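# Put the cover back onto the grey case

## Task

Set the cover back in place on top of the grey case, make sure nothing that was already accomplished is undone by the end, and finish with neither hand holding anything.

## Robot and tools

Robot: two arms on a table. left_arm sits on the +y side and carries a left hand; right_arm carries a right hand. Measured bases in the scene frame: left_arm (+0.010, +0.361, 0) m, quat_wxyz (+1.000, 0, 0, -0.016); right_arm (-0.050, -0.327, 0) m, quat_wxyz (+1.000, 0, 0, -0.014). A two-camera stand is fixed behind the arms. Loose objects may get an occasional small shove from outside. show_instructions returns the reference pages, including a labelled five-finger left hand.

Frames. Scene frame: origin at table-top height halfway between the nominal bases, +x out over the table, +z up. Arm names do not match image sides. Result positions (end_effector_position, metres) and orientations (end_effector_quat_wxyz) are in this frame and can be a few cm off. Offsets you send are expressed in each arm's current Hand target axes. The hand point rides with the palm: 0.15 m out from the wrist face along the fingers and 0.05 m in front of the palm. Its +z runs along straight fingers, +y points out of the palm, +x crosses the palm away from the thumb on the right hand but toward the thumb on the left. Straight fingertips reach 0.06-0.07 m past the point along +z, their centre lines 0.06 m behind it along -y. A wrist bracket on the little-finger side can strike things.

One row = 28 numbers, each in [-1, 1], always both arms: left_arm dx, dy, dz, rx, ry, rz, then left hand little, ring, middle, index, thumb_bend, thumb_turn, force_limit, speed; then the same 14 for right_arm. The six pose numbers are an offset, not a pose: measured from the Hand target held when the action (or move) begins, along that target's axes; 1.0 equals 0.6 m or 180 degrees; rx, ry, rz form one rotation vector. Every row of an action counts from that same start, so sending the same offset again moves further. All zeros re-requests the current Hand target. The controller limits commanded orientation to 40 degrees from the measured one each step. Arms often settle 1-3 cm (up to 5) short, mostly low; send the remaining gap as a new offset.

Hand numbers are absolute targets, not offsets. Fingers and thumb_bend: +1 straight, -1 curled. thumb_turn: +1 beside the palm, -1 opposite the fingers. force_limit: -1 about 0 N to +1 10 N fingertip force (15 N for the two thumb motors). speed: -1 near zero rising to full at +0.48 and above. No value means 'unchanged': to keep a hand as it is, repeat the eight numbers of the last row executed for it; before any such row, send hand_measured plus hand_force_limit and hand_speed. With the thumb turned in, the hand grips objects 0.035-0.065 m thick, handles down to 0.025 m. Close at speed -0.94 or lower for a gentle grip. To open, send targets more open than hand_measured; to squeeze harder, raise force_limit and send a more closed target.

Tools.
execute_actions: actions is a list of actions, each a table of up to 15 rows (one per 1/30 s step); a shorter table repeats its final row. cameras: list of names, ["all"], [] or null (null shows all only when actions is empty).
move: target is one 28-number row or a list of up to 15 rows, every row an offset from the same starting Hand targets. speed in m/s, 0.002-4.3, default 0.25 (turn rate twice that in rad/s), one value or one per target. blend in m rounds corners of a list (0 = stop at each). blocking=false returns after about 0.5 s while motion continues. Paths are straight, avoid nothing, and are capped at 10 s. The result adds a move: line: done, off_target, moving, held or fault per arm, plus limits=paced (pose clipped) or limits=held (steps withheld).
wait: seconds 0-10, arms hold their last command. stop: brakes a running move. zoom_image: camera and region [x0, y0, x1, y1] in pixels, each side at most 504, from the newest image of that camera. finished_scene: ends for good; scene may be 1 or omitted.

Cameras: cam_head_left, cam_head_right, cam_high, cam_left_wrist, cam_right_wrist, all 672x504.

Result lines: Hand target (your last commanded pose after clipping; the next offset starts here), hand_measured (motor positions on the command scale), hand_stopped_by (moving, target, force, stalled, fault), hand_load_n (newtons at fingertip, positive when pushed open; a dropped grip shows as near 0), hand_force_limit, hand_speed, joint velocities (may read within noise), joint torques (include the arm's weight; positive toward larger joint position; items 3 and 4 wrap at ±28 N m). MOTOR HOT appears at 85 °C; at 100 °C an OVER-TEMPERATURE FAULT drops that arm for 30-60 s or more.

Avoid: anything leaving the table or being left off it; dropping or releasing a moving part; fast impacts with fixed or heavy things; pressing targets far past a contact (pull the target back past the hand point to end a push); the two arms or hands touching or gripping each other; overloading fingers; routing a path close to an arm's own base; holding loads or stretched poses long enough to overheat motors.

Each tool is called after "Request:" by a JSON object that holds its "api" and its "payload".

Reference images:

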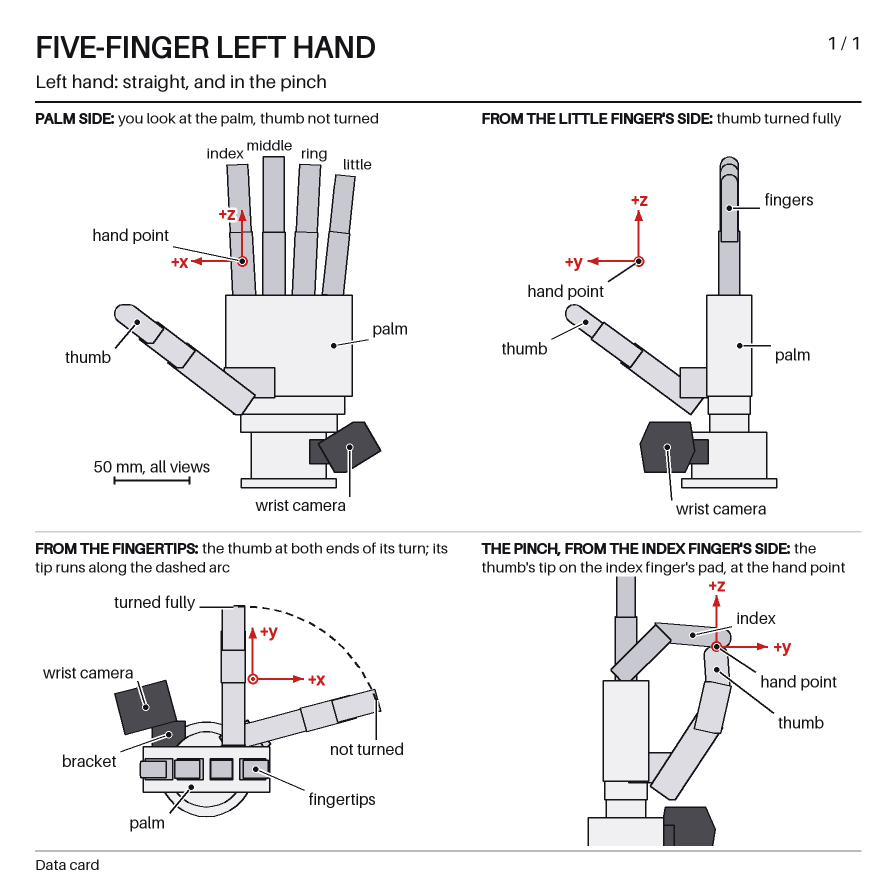

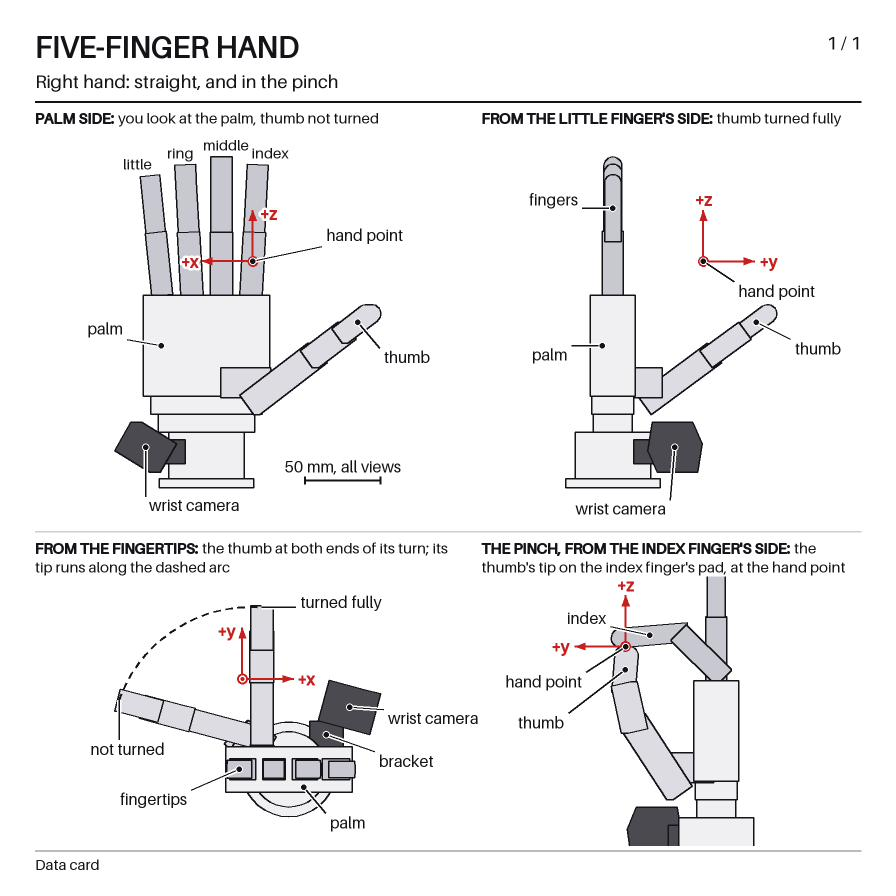

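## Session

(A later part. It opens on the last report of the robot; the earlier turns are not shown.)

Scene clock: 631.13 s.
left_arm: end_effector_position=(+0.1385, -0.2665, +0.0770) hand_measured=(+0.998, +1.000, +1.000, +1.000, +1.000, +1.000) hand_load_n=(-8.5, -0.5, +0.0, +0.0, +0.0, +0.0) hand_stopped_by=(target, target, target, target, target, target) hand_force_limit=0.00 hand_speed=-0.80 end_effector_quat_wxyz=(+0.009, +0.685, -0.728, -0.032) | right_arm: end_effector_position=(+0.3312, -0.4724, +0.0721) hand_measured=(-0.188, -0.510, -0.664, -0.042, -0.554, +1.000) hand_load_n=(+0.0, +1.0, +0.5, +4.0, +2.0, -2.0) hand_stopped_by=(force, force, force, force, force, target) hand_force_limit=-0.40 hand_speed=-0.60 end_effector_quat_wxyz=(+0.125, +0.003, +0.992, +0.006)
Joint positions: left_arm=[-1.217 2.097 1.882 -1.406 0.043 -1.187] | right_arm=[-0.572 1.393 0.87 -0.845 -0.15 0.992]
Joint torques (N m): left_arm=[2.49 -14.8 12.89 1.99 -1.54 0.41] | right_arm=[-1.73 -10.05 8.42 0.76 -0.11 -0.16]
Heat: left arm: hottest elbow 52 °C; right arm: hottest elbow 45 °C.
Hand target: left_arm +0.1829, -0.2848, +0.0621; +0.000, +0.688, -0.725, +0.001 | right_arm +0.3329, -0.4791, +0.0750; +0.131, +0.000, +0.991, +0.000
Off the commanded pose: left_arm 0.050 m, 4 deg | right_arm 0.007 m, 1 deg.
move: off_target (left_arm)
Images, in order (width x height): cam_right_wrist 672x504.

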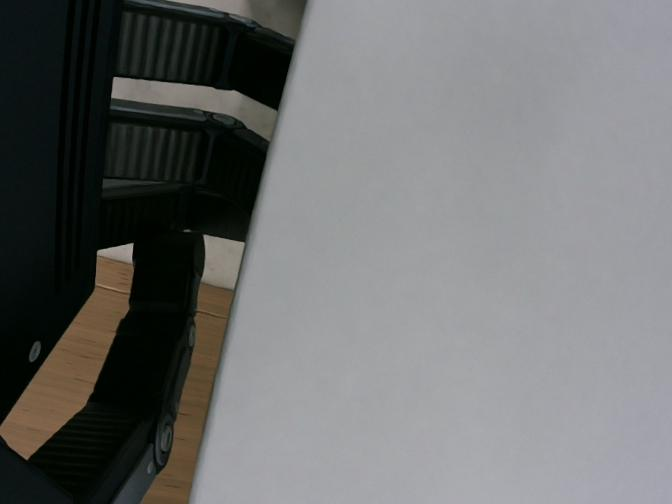

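Request:
{"api": "move", "payload": {"target": [0.0012,0.0233,0,0,0,0,1,1,1,1,1,1,0,-0.8,0.0112,0,-0.0548,0,0,0,-0.9,-0.9,-0.9,-0.9,-0.6,1,-0.4,-0.6], "speed": 0.04, "cameras": ["cam_head_left","cam_right_wrist"]}}

Scene clock: 633.57 s.
left_arm: end_effector_position=(+0.1324, -0.2685, +0.0766) hand_measured=(+0.998, +1.000, +1.000, +1.000, +1.000, +1.000) hand_load_n=(-6.5, -2.0, +0.0, +0.0, +0.0, +0.0) hand_stopped_by=(target, target, target, target, target, target) hand_force_limit=0.00 hand_speed=-0.80 end_effector_quat_wxyz=(+0.006, +0.684, -0.729, -0.031) | right_arm: end_effector_position=(+0.3170, -0.4683, +0.0855) hand_measured=(-0.188, -0.510, -0.664, -0.042, -0.554, +1.000) hand_load_n=(+4.0, +1.0, +0.0, +4.0, +2.0, -2.0) hand_stopped_by=(force, force, force, force, force, target) hand_force_limit=-0.40 hand_speed=-0.60 end_effector_quat_wxyz=(+0.117, +0.004, +0.993, +0.012)
Joint positions: left_arm=[-1.229 2.097 1.882 -1.406 0.037 -1.198] | right_arm=[-0.585 1.35 0.87 -0.911 -0.153 0.981]
Joint torques (N m): left_arm=[1.96 -15.5 11.6 2.32 -1.3 0.31] | right_arm=[-2.37 -11.75 9.94 -0.43 -0.16 -0.26]
Heat: left arm: hottest elbow 51 °C; right arm: hottest elbow 45 °C.
Hand target: left_arm +0.1689, -0.2847, +0.0621; +0.000, +0.688, -0.725, +0.001 | right_arm +0.3179, -0.4790, +0.1049; +0.130, +0.000, +0.991, +0.000
Off the commanded pose: left_arm 0.043 m, 4 deg | right_arm 0.022 m, 2 deg.
move: off_target (left_arm, right_arm)
Images, in order (width x height): cam_head_left 672x504, cam_right_wrist 672x504.

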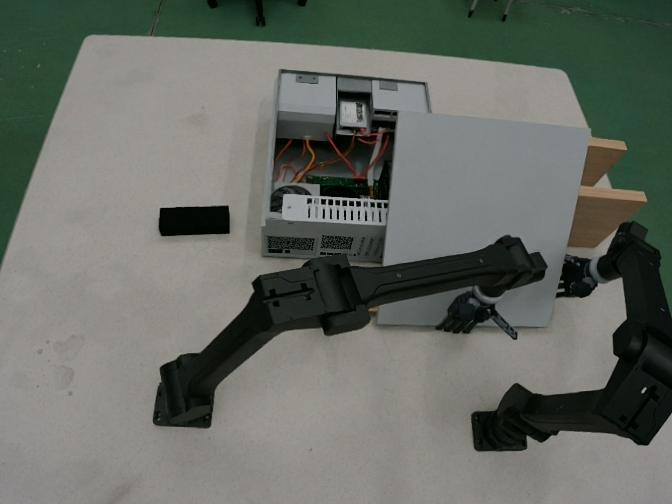

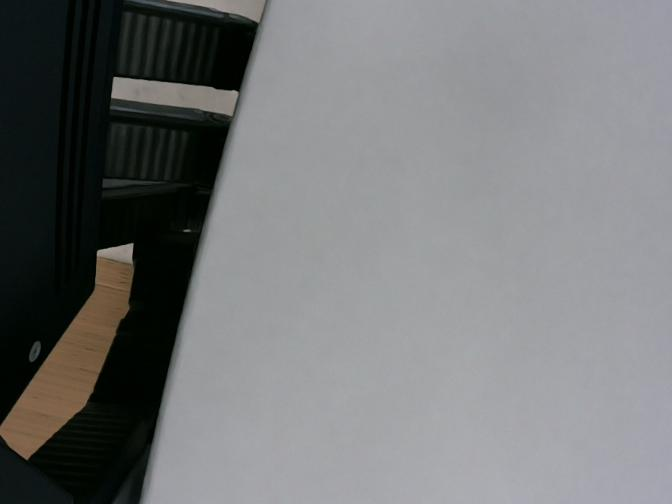

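Request:
{"api": "move", "payload": {"target": [[0,0,0,0,0,0,1,1,1,1,1,1,0,-0.8,0.0108,0,0.0403,0,0,0,0.1,0.1,0,1,-0.3,1,-0.4,-0.5],[0,0,0,0,0,0,1,1,1,1,1,1,0,-0.8,0.0108,-0.0283,0.0403,0,0,0,0.1,0.1,0,1,-1,1,-0.2,-0.4],[0,0,0,0,0,0,1,1,1,1,1,1,0,-0.8,0.0108,-0.0283,0.0403,0,0,0,-0.9,-0.9,-0.9,1,-1,1,-0.4,-0.6]], "speed": 0.05, "cameras": ["cam_head_left","cam_right_wrist"]}}

Scene clock: 640.90 s.
left_arm: end_effector_position=(+0.1350, -0.2718, +0.0759) hand_measured=(+1.000, +1.000, +1.000, +1.000, +1.000, +1.000) hand_load_n=(-6.0, +0.0, -0.5, +0.0, +0.0, +0.0) hand_stopped_by=(target, target, target, target, target, target) hand_force_limit=0.00 hand_speed=-0.80 end_effector_quat_wxyz=(+0.006, +0.684, -0.729, -0.023) | right_arm: end_effector_position=(+0.3118, -0.4868, +0.0727) hand_measured=(+0.030, -0.226, -0.178, +1.000, -0.998, +1.000) hand_load_n=(+0.0, +0.5, +3.0, +0.0, -0.5, +0.5) hand_stopped_by=(force, force, force, target, target, target) hand_force_limit=-0.40 hand_speed=-0.60 end_effector_quat_wxyz=(+0.121, +0.004, +0.993, +0.007)
Joint positions: left_arm=[-1.229 2.097 1.882 -1.391 0.03 -1.198] | right_arm=[-0.634 1.38 0.861 -0.867 -0.158 0.931]
Joint torques (N m): left_arm=[2.14 -15.5 11.49 1.72 -0.99 0.31] | right_arm=[-1.67 -9.58 9.44 0.64 -0.28 -0.16]
Heat: left arm: hottest elbow 50 °C; right arm: hottest elbow 44 °C.
Hand target: left_arm +0.1689, -0.2847, +0.0620; +0.000, +0.689, -0.725, +0.000 | right_arm +0.3179, -0.4960, +0.0799; +0.131, +0.000, +0.991, +0.000
Off the commanded pose: left_arm 0.039 m, 3 deg | right_arm 0.013 m, 1 deg.
move: off_target (left_arm, right_arm); target 2's new numbers were sent with right_arm's hand 0.013 m and 1 deg from that target; target 3's new numbers were sent with right_arm's hand 0.013 m and 1 deg from that target
Images, in order (width x height): cam_head_left 672x504, cam_right_wrist 672x504.

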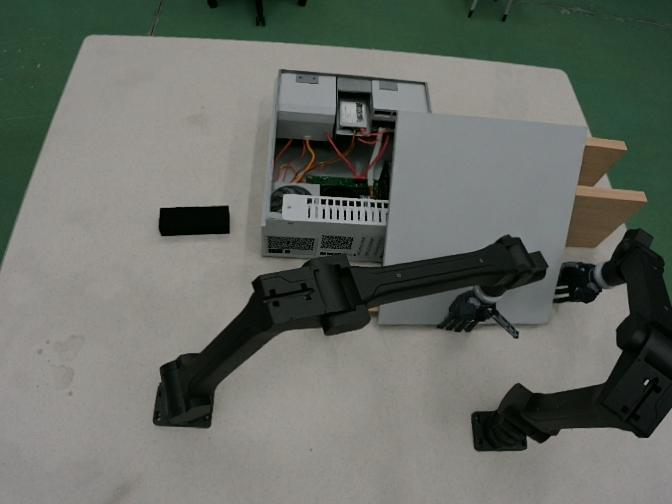

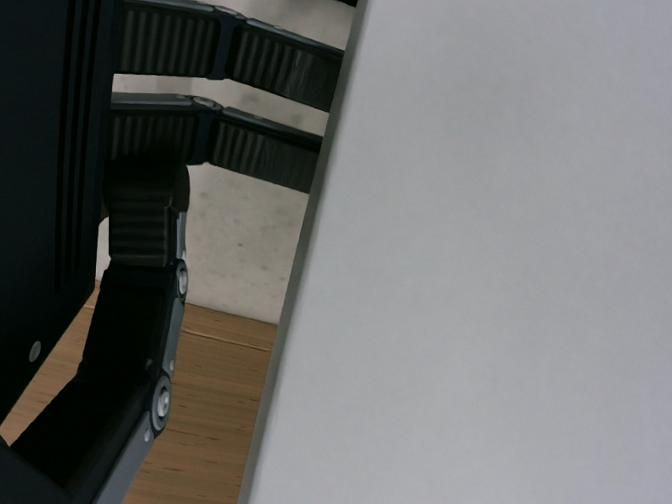

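Request:
{"api": "move", "payload": {"target": [[0,0,0,0,0,0,1,1,1,1,1,1,0,-0.8,0,0,0,0,0,0,0.15,0.1,0.1,1,-1,1,-0.4,-0.5],[0,0,0,0,0,0,1,1,1,1,1,1,0,-0.8,0,0.02,0,0,0,0,0.15,0.1,0.1,1,-1,1,-0.4,-0.5],[0,0,0,0,0,0,1,1,1,1,1,1,0,-0.8,0,0.02,0,0,0,0,-0.9,-0.9,-0.9,1,-1,1,-0.4,-0.6]], "speed": 0.05, "cameras": ["cam_right_wrist"]}}

Scene clock: 643.73 s.
left_arm: end_effector_position=(+0.1349, -0.2718, +0.0759) hand_measured=(+1.000, +1.000, +1.000, +1.000, +1.000, +1.000) hand_load_n=(-6.0, +0.0, +0.0, +0.0, +0.0, +0.0) hand_stopped_by=(target, target, target, target, target, target) hand_force_limit=0.00 hand_speed=-0.80 end_effector_quat_wxyz=(+0.006, +0.684, -0.729, -0.023) | right_arm: end_effector_position=(+0.3142, -0.4852, +0.0746) hand_measured=(+0.006, -0.264, -0.190, +1.000, -0.998, +1.000) hand_load_n=(+0.0, +0.5, +3.5, +0.0, -1.5, +0.5) hand_stopped_by=(force, force, force, target, target, target) hand_force_limit=-0.40 hand_speed=-0.60 end_effector_quat_wxyz=(+0.125, +0.000, +0.992, +0.005)
Joint positions: left_arm=[-1.229 2.097 1.882 -1.391 0.03 -1.198] | right_arm=[-0.626 1.375 0.861 -0.862 -0.158 0.932]
Joint torques (N m): left_arm=[2.14 -15.38 11.54 2.04 -1.03 0.26] | right_arm=[-0.26 -10.7 8.02 0.58 -0.09 0.07]
Heat: left arm: hottest elbow 50 °C; right arm: hottest elbow 44 °C.
Hand target: left_arm +0.1689, -0.2847, +0.0620; +0.000, +0.689, -0.725, +0.000 | right_arm +0.3179, -0.4840, +0.0799; +0.130, +0.000, +0.991, +0.000
Off the commanded pose: left_arm 0.039 m, 3 deg | right_arm 0.007 m, 1 deg.
move: off_target (left_arm)
Images, in order (width x height): cam_right_wrist 672x504.

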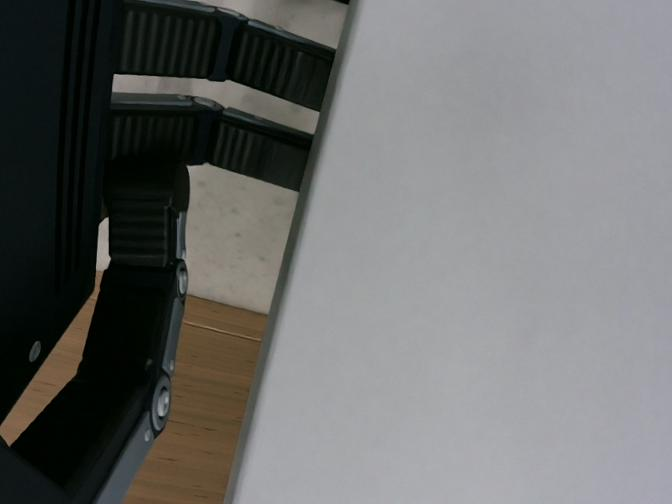

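Request:
{"api": "move", "payload": {"target": [[0,0,0,0,0,0,1,1,1,1,1,1,0,-0.8,0,0,0,0,0,0,0.1,0,-0.1,1,-0.65,1,-0.4,-0.5],[0,0,0,0,0,0,1,1,1,1,1,1,0,-0.8,0,0,0,0,0,0,-0.95,-0.95,-0.95,1,-0.65,1,-0.4,-0.6]], "speed": 0.05, "cameras": ["cam_right_wrist"]}}

Scene clock: 646.17 s.
left_arm: end_effector_position=(+0.1345, -0.2719, +0.0761) hand_measured=(+1.000, +1.000, +1.000, +1.000, +1.000, +1.000) hand_load_n=(-6.0, -0.5, +0.0, +0.0, -0.5, +0.0) hand_stopped_by=(target, target, target, target, target, target) hand_force_limit=0.00 hand_speed=-0.80 end_effector_quat_wxyz=(+0.007, +0.684, -0.729, -0.023) | right_arm: end_effector_position=(+0.3153, -0.4837, +0.0744) hand_measured=(-0.044, -0.290, -0.538, +1.000, -0.650, +1.000) hand_load_n=(+0.0, +0.0, +1.0, +0.0, +0.0, +0.0) hand_stopped_by=(force, force, force, target, target, target) hand_force_limit=-0.40 hand_speed=-0.60 end_effector_quat_wxyz=(+0.125, -0.001, +0.992, +0.005)
Joint positions: left_arm=[-1.229 2.097 1.882 -1.391 0.032 -1.198] | right_arm=[-0.622 1.375 0.86 -0.859 -0.158 0.934]
Joint torques (N m): left_arm=[1.9 -15.27 11.62 1.72 -1.09 0.29] | right_arm=[-0.56 -10.7 8.13 0.47 -0.09 0.04]
Heat: left arm: hottest elbow 50 °C; right arm: hottest elbow 44 °C.
Hand target: left_arm +0.1690, -0.2847, +0.0621; +0.000, +0.689, -0.725, +0.000 | right_arm +0.3180, -0.4840, +0.0800; +0.131, +0.000, +0.991, +0.000
Off the commanded pose: left_arm 0.039 m, 3 deg | right_arm 0.006 m, 1 deg.
move: off_target (left_arm)
Images, in order (width x height): cam_right_wrist 672x504.

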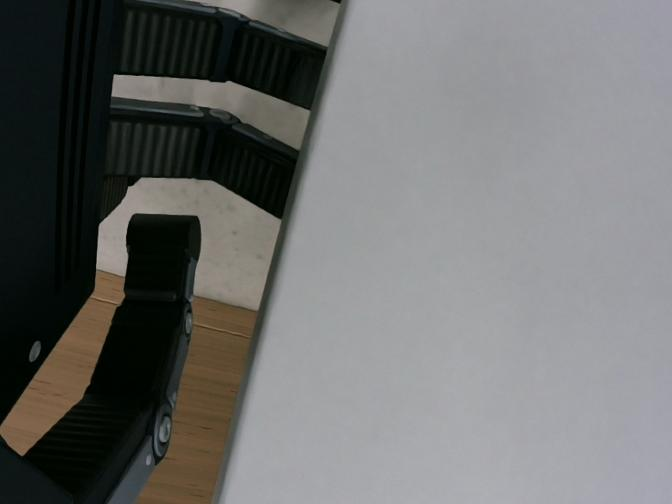

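Request:
{"api": "move", "payload": {"target": [0.0009,0.0166,-0.0167,0,0,0,1,1,1,1,1,1,0,-0.8,0.0128,-0.0067,-0.0811,0,0,0,-0.95,-0.95,-0.95,1,-0.65,1,-0.4,-0.6], "speed": 0.04, "cameras": ["cam_head_left","cam_right_wrist"]}}

Scene clock: 648.47 s.
left_arm: end_effector_position=(+0.1245, -0.2745, +0.0761) hand_measured=(+1.000, +1.000, +1.000, +1.000, +1.000, +1.000) hand_load_n=(-3.5, -4.5, +0.0, +0.0, +0.0, +0.0) hand_stopped_by=(target, target, target, target, target, target) hand_force_limit=0.00 hand_speed=-0.80 end_effector_quat_wxyz=(+0.007, +0.682, -0.731, -0.023) | right_arm: end_effector_position=(+0.2915, -0.4779, +0.0982) hand_measured=(-0.042, -0.290, -0.538, +1.000, -0.650, +1.000) hand_load_n=(+7.0, +0.0, +0.0, +0.0, +0.0, +0.0) hand_stopped_by=(force, force, force, target, target, target) hand_force_limit=-0.40 hand_speed=-0.60 end_effector_quat_wxyz=(+0.114, +0.005, +0.993, +0.011)
Joint positions: left_arm=[-1.245 2.097 1.882 -1.391 0.033 -1.208] | right_arm=[-0.649 1.297 0.86 -0.967 -0.159 0.918]
Joint torques (N m): left_arm=[2.43 -16.15 11.63 0.81 -1.17 0.28] | right_arm=[-1.85 -10.93 11.81 -1.06 -0.4 -0.18]
Heat: left arm: hottest elbow 49 °C; right arm: hottest elbow 44 °C.
Hand target: left_arm +0.1590, -0.2847, +0.0721; +0.000, +0.689, -0.725, +0.000 | right_arm +0.2979, -0.4881, +0.1249; +0.130, +0.000, +0.991, +0.000
Off the commanded pose: left_arm 0.036 m, 3 deg | right_arm 0.029 m, 2 deg.
move: off_target (left_arm, right_arm)
Images, in order (width x height): cam_head_left 672x504, cam_right_wrist 672x504.

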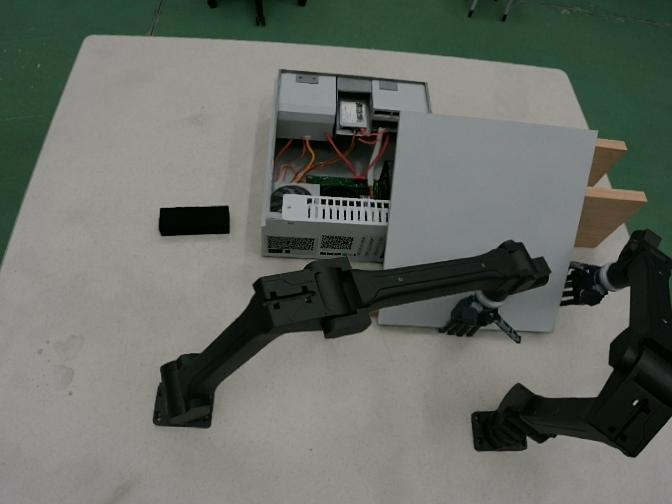

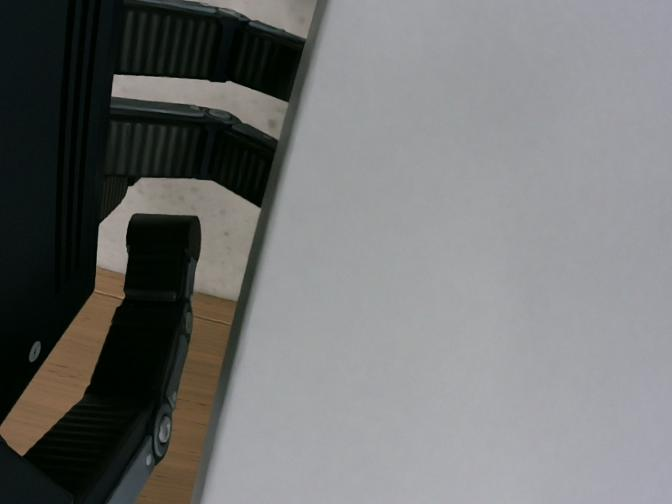

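Request:
{"api": "zoom_image", "payload": {"camera": "cam_head_left", "region": [500, 90, 672, 340]}}

Request:
{"api": "zoom_image", "payload": {"camera": "cam_head_left", "region": [340, 90, 460, 170]}}

Request:
{"api": "zoom_image", "payload": {"camera": "cam_head_left", "region": [340, 260, 460, 350]}}

Scaled by 2.016 from the camera's 672x504 image, which has a finer 960x720 frame.

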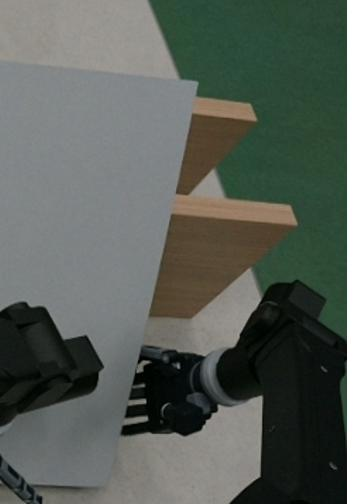

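Scaled by 4.200 from the camera's 672x504 image, which has a finer 960x720 frame.

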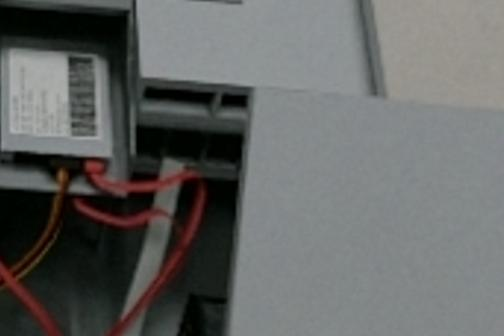

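Scaled by 4.200 from the camera's 672x504 image, which has a finer 960x720 frame.

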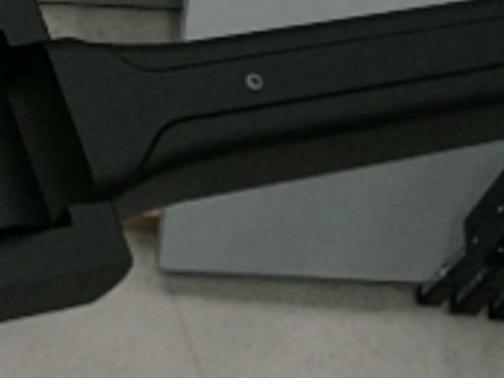

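Request:
{"api": "move", "payload": {"target": [[0.0405,-0.0222,0,0,0,0,1,1,1,1,1,1,0,-0.8,0,0.0235,0,0,0,0,-0.95,-0.95,-0.95,1,-0.65,1,-0.4,-0.6],[0.0405,-0.0222,0,0,0,0,1,1,1,1,1,1,0,-0.8,-0.0288,0.0235,-0.0615,0,0,0,-0.95,-0.95,-0.95,1,-0.65,1,-0.4,-0.6]], "speed": 0.04, "cameras": ["cam_head_left","cam_right_wrist"]}}

Scene clock: 654.10 s.
left_arm: end_effector_position=(+0.1223, -0.2933, +0.0780) hand_measured=(+1.000, +1.000, +1.000, +1.000, +1.000, +1.000) hand_load_n=(-2.5, -3.5, +0.0, +0.0, -0.5, +0.0) hand_stopped_by=(target, target, target, target, target, target) hand_force_limit=0.00 hand_speed=-0.80 end_effector_quat_wxyz=(+0.006, +0.679, -0.734, -0.032) | right_arm: end_effector_position=(+0.2914, -0.4678, +0.1315) hand_measured=(-0.042, -0.290, -0.538, +1.000, -0.650, +1.000) hand_load_n=(+6.5, +0.0, +0.0, +0.0, +0.0, +0.0) hand_stopped_by=(force, force, force, target, target, target) hand_force_limit=-0.40 hand_speed=-0.60 end_effector_quat_wxyz=(+0.110, +0.000, +0.994, +0.015)
Joint positions: left_arm=[-1.255 2.163 1.996 -1.455 0.04 -1.208] | right_arm=[-0.626 1.252 0.915 -1.077 -0.158 0.93]
Joint torques (N m): left_arm=[3.66 -15.97 13.52 1.4 -1.42 0.25] | right_arm=[-0.15 -10.75 13.22 -1.06 -0.13 0.11]
Heat: left arm: hottest elbow 50 °C; right arm: hottest elbow 44 °C.
Hand target: left_arm +0.1709, -0.3098, +0.0721; +0.000, +0.688, -0.725, +0.001 | right_arm +0.3051, -0.4740, +0.1650; +0.130, +0.000, +0.991, +0.000
Off the commanded pose: left_arm 0.052 m, 4 deg | right_arm 0.037 m, 3 deg.
move: off_target (left_arm, right_arm)
Images, in order (width x height): cam_head_left 672x504, cam_right_wrist 672x504.

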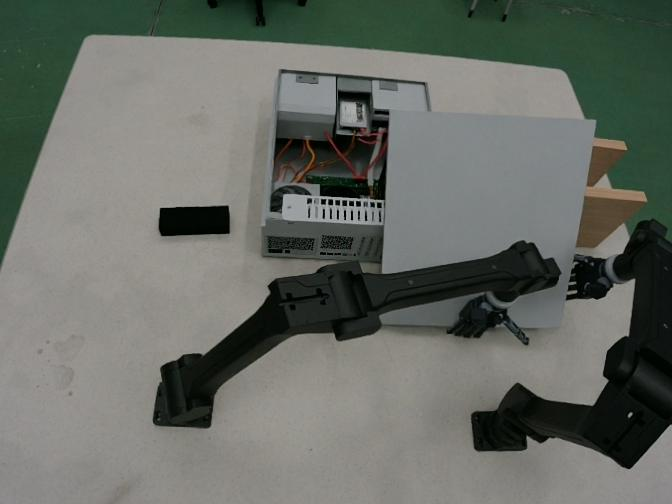

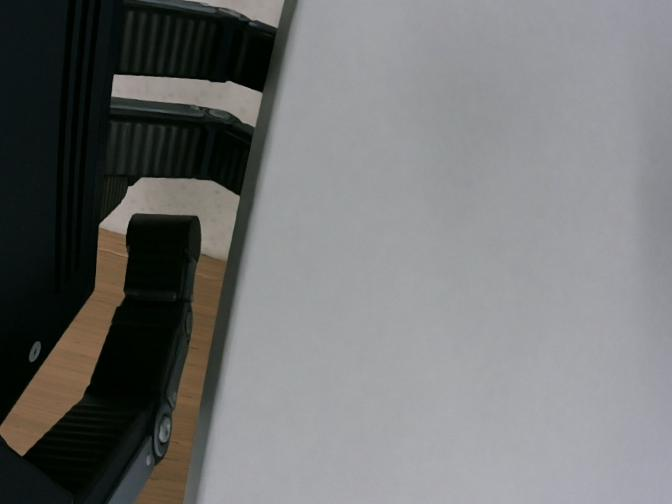

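Request:
{"api": "move", "payload": {"target": [0,0,-0.05,0,0,0,1,1,1,1,1,1,0,-0.8,-0.0173,0,-0.0644,0,0,0,-0.95,-0.95,-0.95,1,-0.65,1,-0.4,-0.6], "speed": 0.04, "cameras": ["cam_head_left","cam_right_wrist","cam_high"]}}

Scene clock: 656.17 s.
left_arm: end_effector_position=(+0.1230, -0.3005, +0.0957) hand_measured=(+1.000, +1.000, +1.000, +1.000, +1.000, +1.000) hand_load_n=(-2.0, -2.0, +0.0, -0.5, +0.0, +0.0) hand_stopped_by=(target, target, target, target, target, target) hand_force_limit=0.00 hand_speed=-0.80 end_effector_quat_wxyz=(+0.009, +0.677, -0.735, -0.026) | right_arm: end_effector_position=(+0.2936, -0.4679, +0.1709) hand_measured=(-0.042, -0.290, -0.538, +1.000, -0.650, +1.000) hand_load_n=(+5.0, +0.0, +0.0, +0.0, +0.0, +0.0) hand_stopped_by=(force, force, force, target, target, target) hand_force_limit=-0.40 hand_speed=-0.60 end_effector_quat_wxyz=(+0.108, +0.003, +0.994, +0.017)
Joint positions: left_arm=[-1.256 2.168 2.052 -1.493 0.04 -1.205] | right_arm=[-0.623 1.228 1.003 -1.192 -0.158 0.937]
Joint torques (N m): left_arm=[3.31 -17.67 13.9 -0.01 -1.39 0.29] | right_arm=[-0.38 -10.46 13.63 -0.9 -0.12 0.04]
Heat: left arm: hottest elbow 50 °C; right arm: hottest elbow 44 °C.
Hand target: left_arm +0.1711, -0.3096, +0.1022; +0.000, +0.689, -0.725, +0.000 | right_arm +0.3051, -0.4739, +0.2050; +0.130, +0.000, +0.991, +0.000
Off the commanded pose: left_arm 0.049 m, 4 deg | right_arm 0.036 m, 3 deg.
move: off_target (left_arm, right_arm)
Images, in order (width x height): cam_head_left 672x504, cam_high 672x504, cam_right_wrist 672x504.

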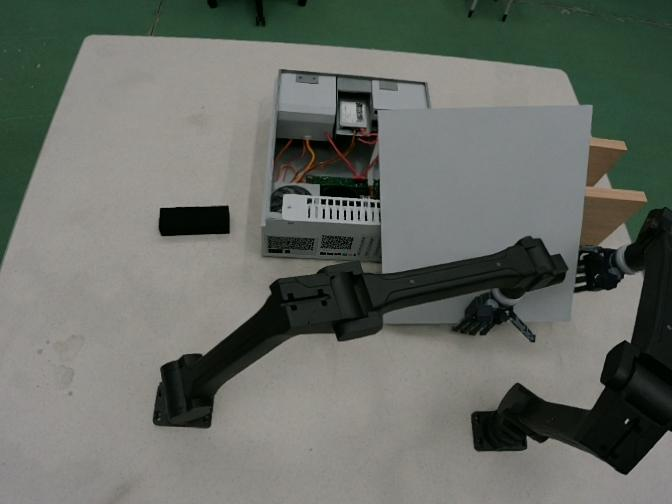

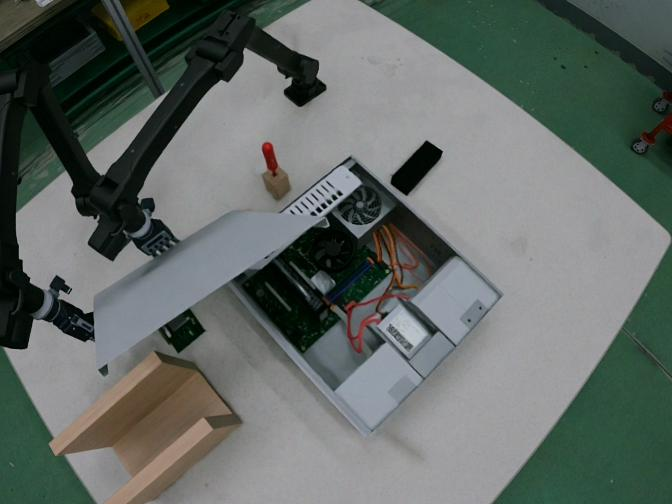

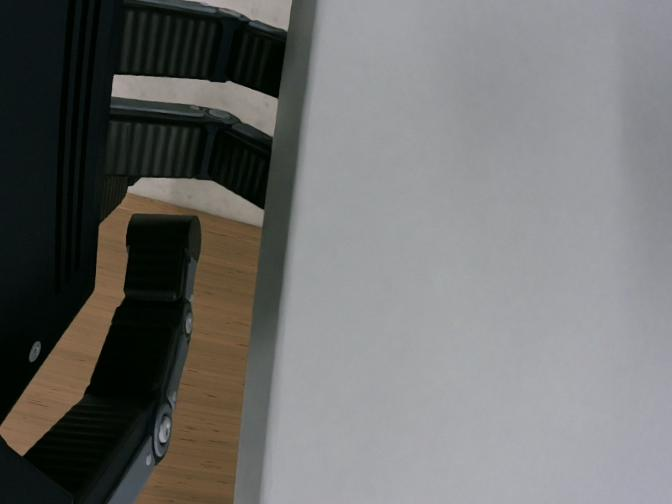

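Request:
{"api": "move", "payload": {"target": [0,0,-0.06,0,0,0,1,1,1,1,1,1,0,-0.8,-0.0173,0,-0.0644,0,0,0,-0.95,-0.95,-0.95,1,-0.65,1,-0.4,-0.6], "speed": 0.04, "cameras": ["cam_head_left","cam_right_wrist","cam_high","cam_left_wrist"]}}

Scene clock: 659.70 s.
left_arm: end_effector_position=(+0.1237, -0.3018, +0.1275) hand_measured=(+1.000, +1.000, +1.000, +1.000, +1.000, +1.000) hand_load_n=(-2.5, -3.5, +0.0, +0.0, +0.0, +0.0) hand_stopped_by=(target, target, target, target, target, target) hand_force_limit=0.00 hand_speed=-0.80 end_effector_quat_wxyz=(+0.007, +0.675, -0.737, -0.027) | right_arm: end_effector_position=(+0.2934, -0.4668, +0.2088) hand_measured=(-0.042, -0.290, -0.538, +1.000, -0.650, +1.000) hand_load_n=(+4.0, +0.0, +0.5, +0.0, +0.0, +0.0) hand_stopped_by=(force, force, force, target, target, target) hand_force_limit=-0.40 hand_speed=-0.60 end_effector_quat_wxyz=(+0.104, +0.003, +0.994, +0.021)
Joint positions: left_arm=[-1.257 2.169 2.137 -1.581 0.035 -1.201] | right_arm=[-0.621 1.216 1.094 -1.308 -0.159 0.939]
Joint torques (N m): left_arm=[4.37 -17.55 14.2 -0.08 -1.2 0.19] | right_arm=[-0.5 -10.34 14.2 -0.55 -0.09 0.03]
Heat: left arm: hottest elbow 50 °C; right arm: hottest elbow 45 °C.
Hand target: left_arm +0.1710, -0.3096, +0.1381; +0.000, -0.688, +0.725, +0.000 | right_arm +0.3052, -0.4740, +0.2452; +0.131, +0.000, +0.991, +0.000
Off the commanded pose: left_arm 0.049 m, 4 deg | right_arm 0.039 m, 4 deg.
move: off_target (left_arm, right_arm)
Images, in order (width x height): cam_head_left 672x504, cam_high 672x504, cam_left_wrist 672x504, cam_right_wrist 672x504.

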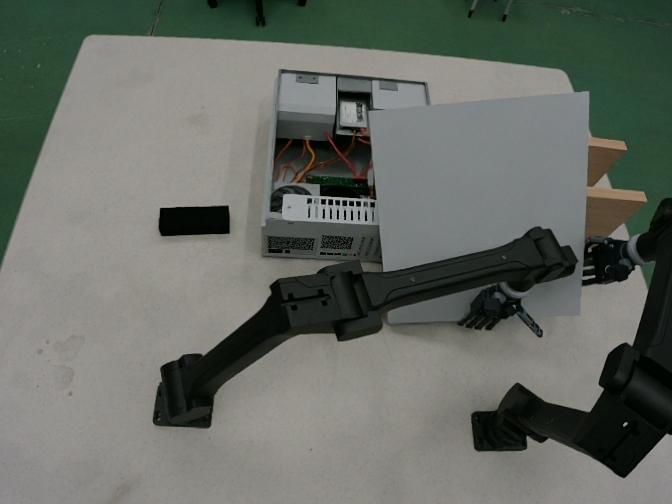

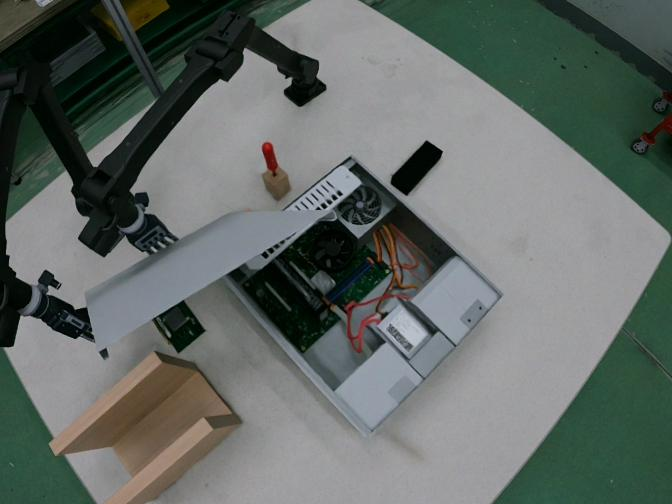

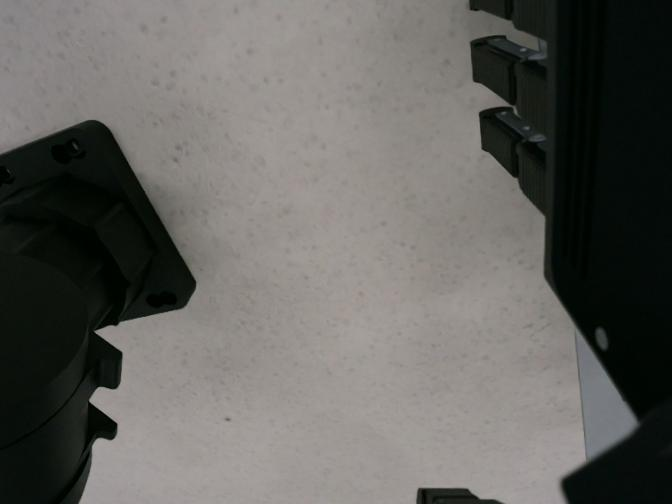

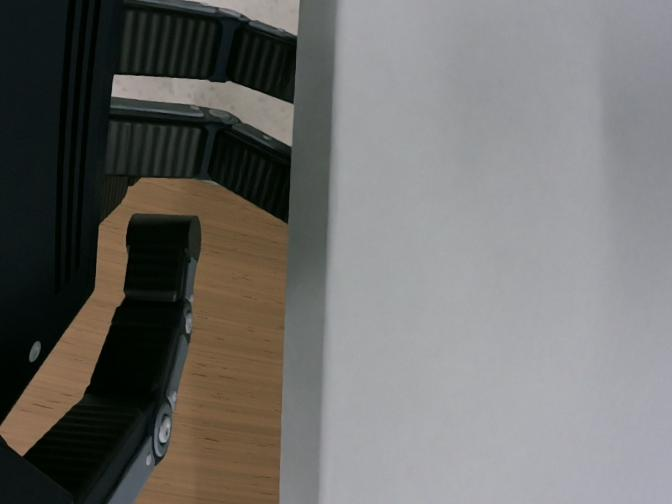

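Request:
{"api": "zoom_image", "payload": {"camera": "cam_head_left", "region": [360, 70, 612, 350]}}

Scaled by 1.800 from the camera's 672x504 image, which has a finer 960x720 frame.

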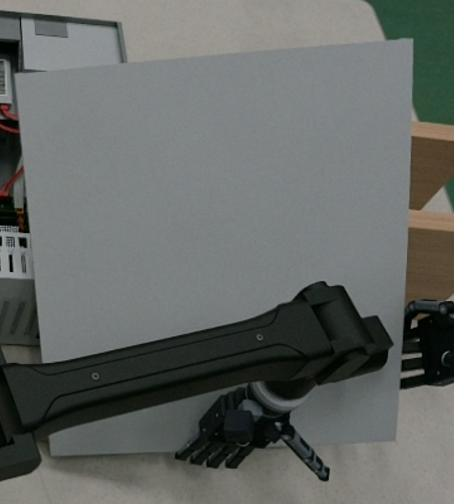

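Request:
{"api": "move", "payload": {"target": [-0.0617,0.0183,0.0435,0.1608,0.1073,0.0124,1,1,1,1,1,1,0,-0.8,0,0,0,0,0,0,-0.95,-0.95,-0.95,1,-0.65,1,-0.4,-0.6], "speed": 0.08, "cameras": ["cam_head_left","cam_right_wrist","cam_high","cam_left_wrist"]}}

Scene clock: 673.10 s.
left_arm: end_effector_position=(+0.1041, -0.2777, +0.1100) hand_measured=(+1.000, +1.000, +1.000, +1.000, +1.000, +1.000) hand_load_n=(-9.5, +0.0, +0.0, +0.0, +0.0, +0.0) hand_stopped_by=(target, target, target, target, target, target) hand_force_limit=0.00 hand_speed=-0.80 end_effector_quat_wxyz=(+0.017, -0.635, +0.723, -0.272) | right_arm: end_effector_position=(+0.2935, -0.4667, +0.2088) hand_measured=(-0.042, -0.290, -0.538, +1.000, -0.650, +1.000) hand_load_n=(+5.0, +0.0, +1.0, +0.0, +0.0, +0.0) hand_stopped_by=(force, force, force, target, target, target) hand_force_limit=-0.40 hand_speed=-0.60 end_effector_quat_wxyz=(+0.104, +0.003, +0.994, +0.021)
Joint positions: left_arm=[-1.385 1.752 1.394 -0.752 -0.314 -1.213] | right_arm=[-0.621 1.216 1.094 -1.308 -0.159 0.939]
Joint torques (N m): left_arm=[4.72 -14.8 9.29 2.02 -2.32 0.52] | right_arm=[-0.44 -10.29 14.19 -0.55 -0.09 0.02]
Heat: left arm: hottest elbow 52 °C; right arm: hottest elbow 47 °C.
Hand target: left_arm +0.1620, -0.2721, +0.1119; +0.051, -0.643, +0.705, -0.295 | right_arm +0.3052, -0.4738, +0.2451; +0.131, +0.000, +0.991, +0.000
Off the commanded pose: left_arm 0.058 m, 5 deg | right_arm 0.039 m, 4 deg.
move: off_target (left_arm, right_arm)
Images, in order (width x height): cam_head_left 672x504, cam_high 672x504, cam_left_wrist 672x504, cam_right_wrist 672x504.

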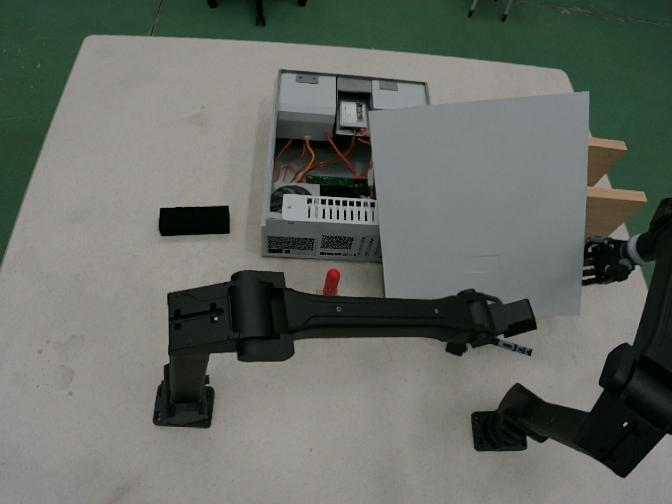

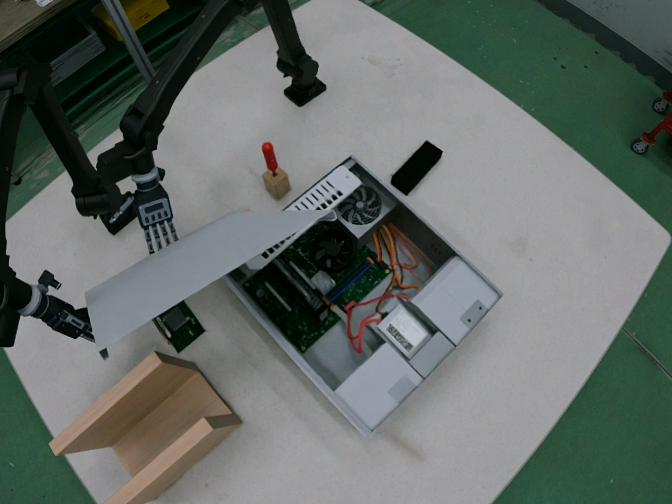

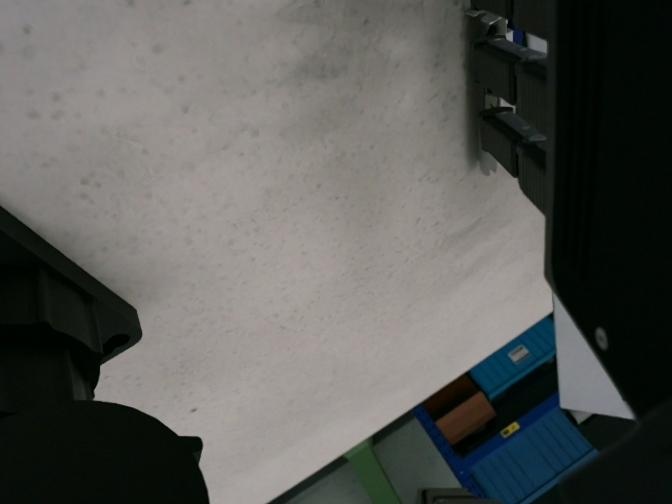

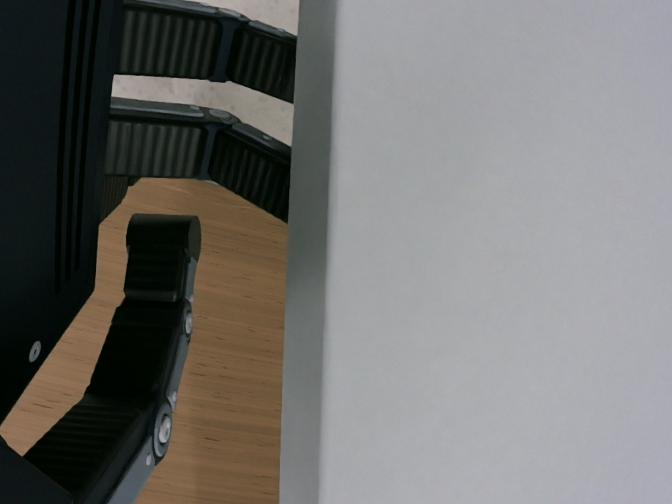

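Request:
{"api": "wait", "payload": {"seconds": 0.1, "cameras": ["all"]}}

Scene clock: 675.43 s.
left_arm: end_effector_position=(+0.1041, -0.2777, +0.1100) hand_measured=(+1.000, +1.000, +1.000, +1.000, +1.000, +1.000) hand_load_n=(-9.5, +0.0, +0.0, +0.0, +0.0, +0.0) hand_stopped_by=(target, target, target, target, target, target) hand_force_limit=0.00 hand_speed=-0.80 end_effector_quat_wxyz=(+0.017, -0.635, +0.723, -0.272) | right_arm: end_effector_position=(+0.2935, -0.4667, +0.2088) hand_measured=(-0.042, -0.290, -0.538, +1.000, -0.650, +1.000) hand_load_n=(+5.0, +0.0, +1.5, +0.0, +0.0, +0.0) hand_stopped_by=(force, force, force, target, target, target) hand_force_limit=-0.40 hand_speed=-0.60 end_effector_quat_wxyz=(+0.104, +0.003, +0.994, +0.021)
Joint positions: left_arm=[-1.385 1.752 1.394 -0.751 -0.314 -1.213] | right_arm=[-0.621 1.216 1.094 -1.308 -0.159 0.939]
Joint torques (N m): left_arm=[5.13 -14.97 9.28 2.21 -2.39 0.55] | right_arm=[-0.5 -10.29 14.22 -0.58 -0.09 0.02]
Heat: left arm: hottest elbow 52 °C; right arm: hottest elbow 48 °C.
Hand target: left_arm +0.1620, -0.2722, +0.1120; +0.051, -0.643, +0.705, -0.295 | right_arm +0.3052, -0.4738, +0.2451; +0.131, +0.000, +0.991, +0.000
Off the commanded pose: left_arm 0.058 m, 5 deg | right_arm 0.039 m, 4 deg.
wait: 0.10 s; at rest from the start

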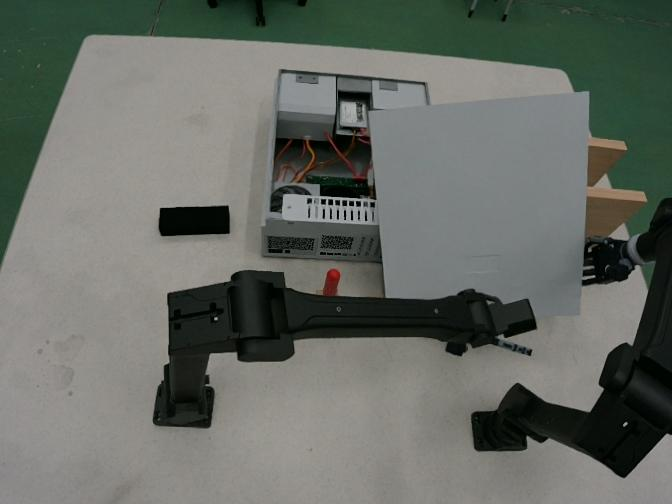

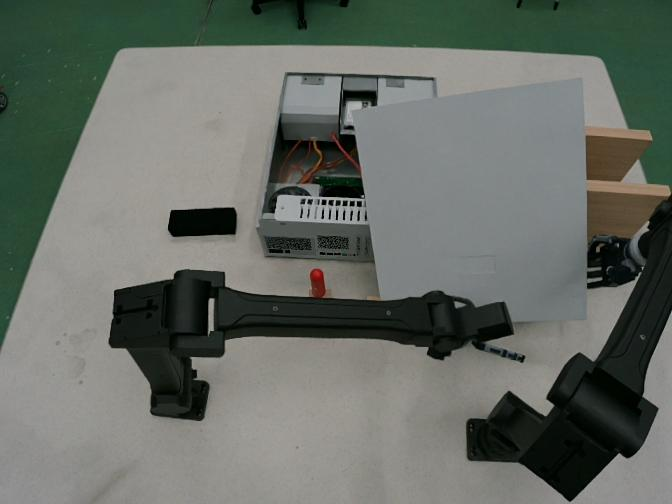

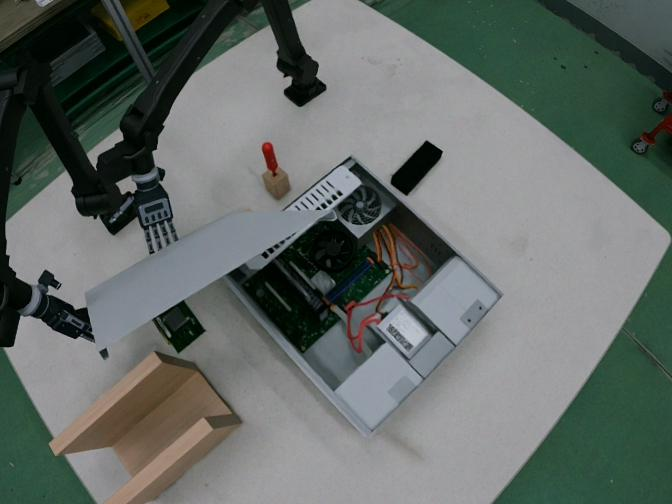

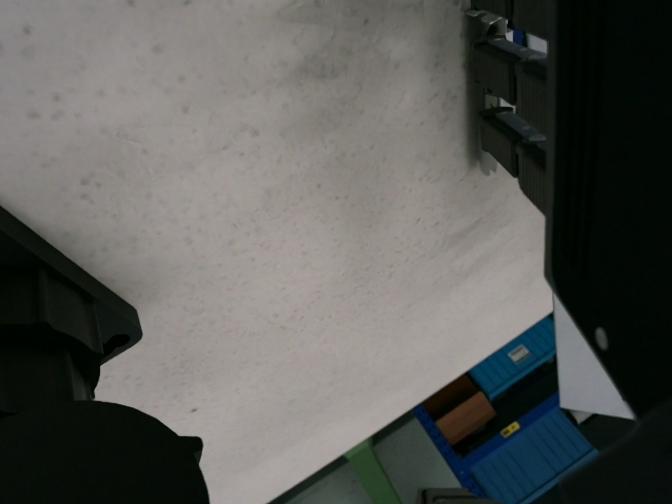

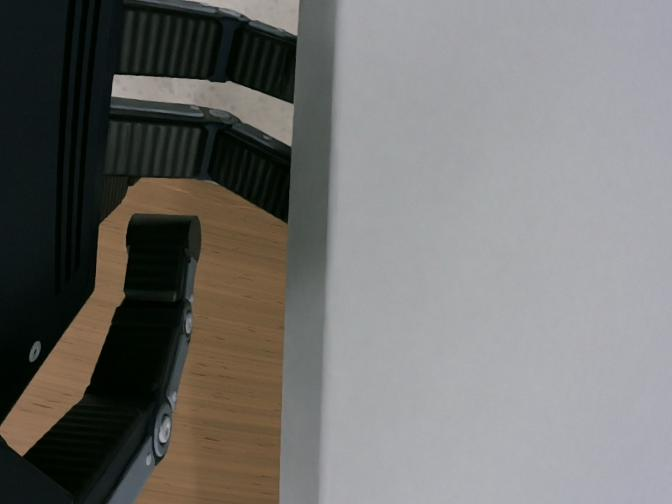

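Request:
{"api": "zoom_image", "payload": {"camera": "cam_high", "region": [60, 150, 270, 370]}}

Request:
{"api": "zoom_image", "payload": {"camera": "cam_head_left", "region": [360, 240, 640, 400]}}

Scaled by 2.291 from the camera's 672x504 image, which has a finer 960x720 frame.

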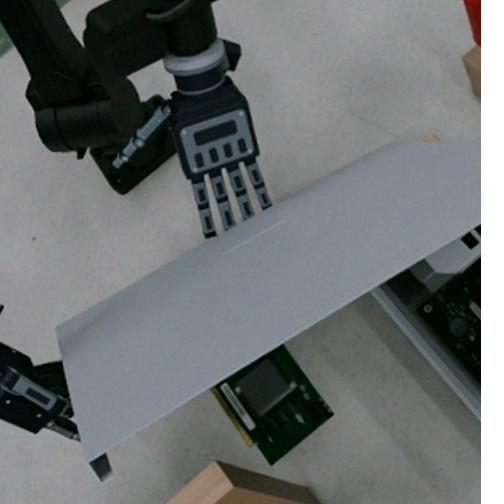

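Scaled by 1.800 from the camera's 672x504 image, which has a finer 960x720 frame.

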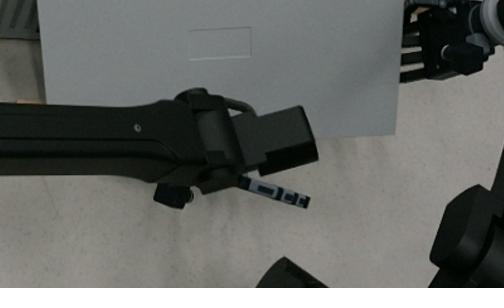

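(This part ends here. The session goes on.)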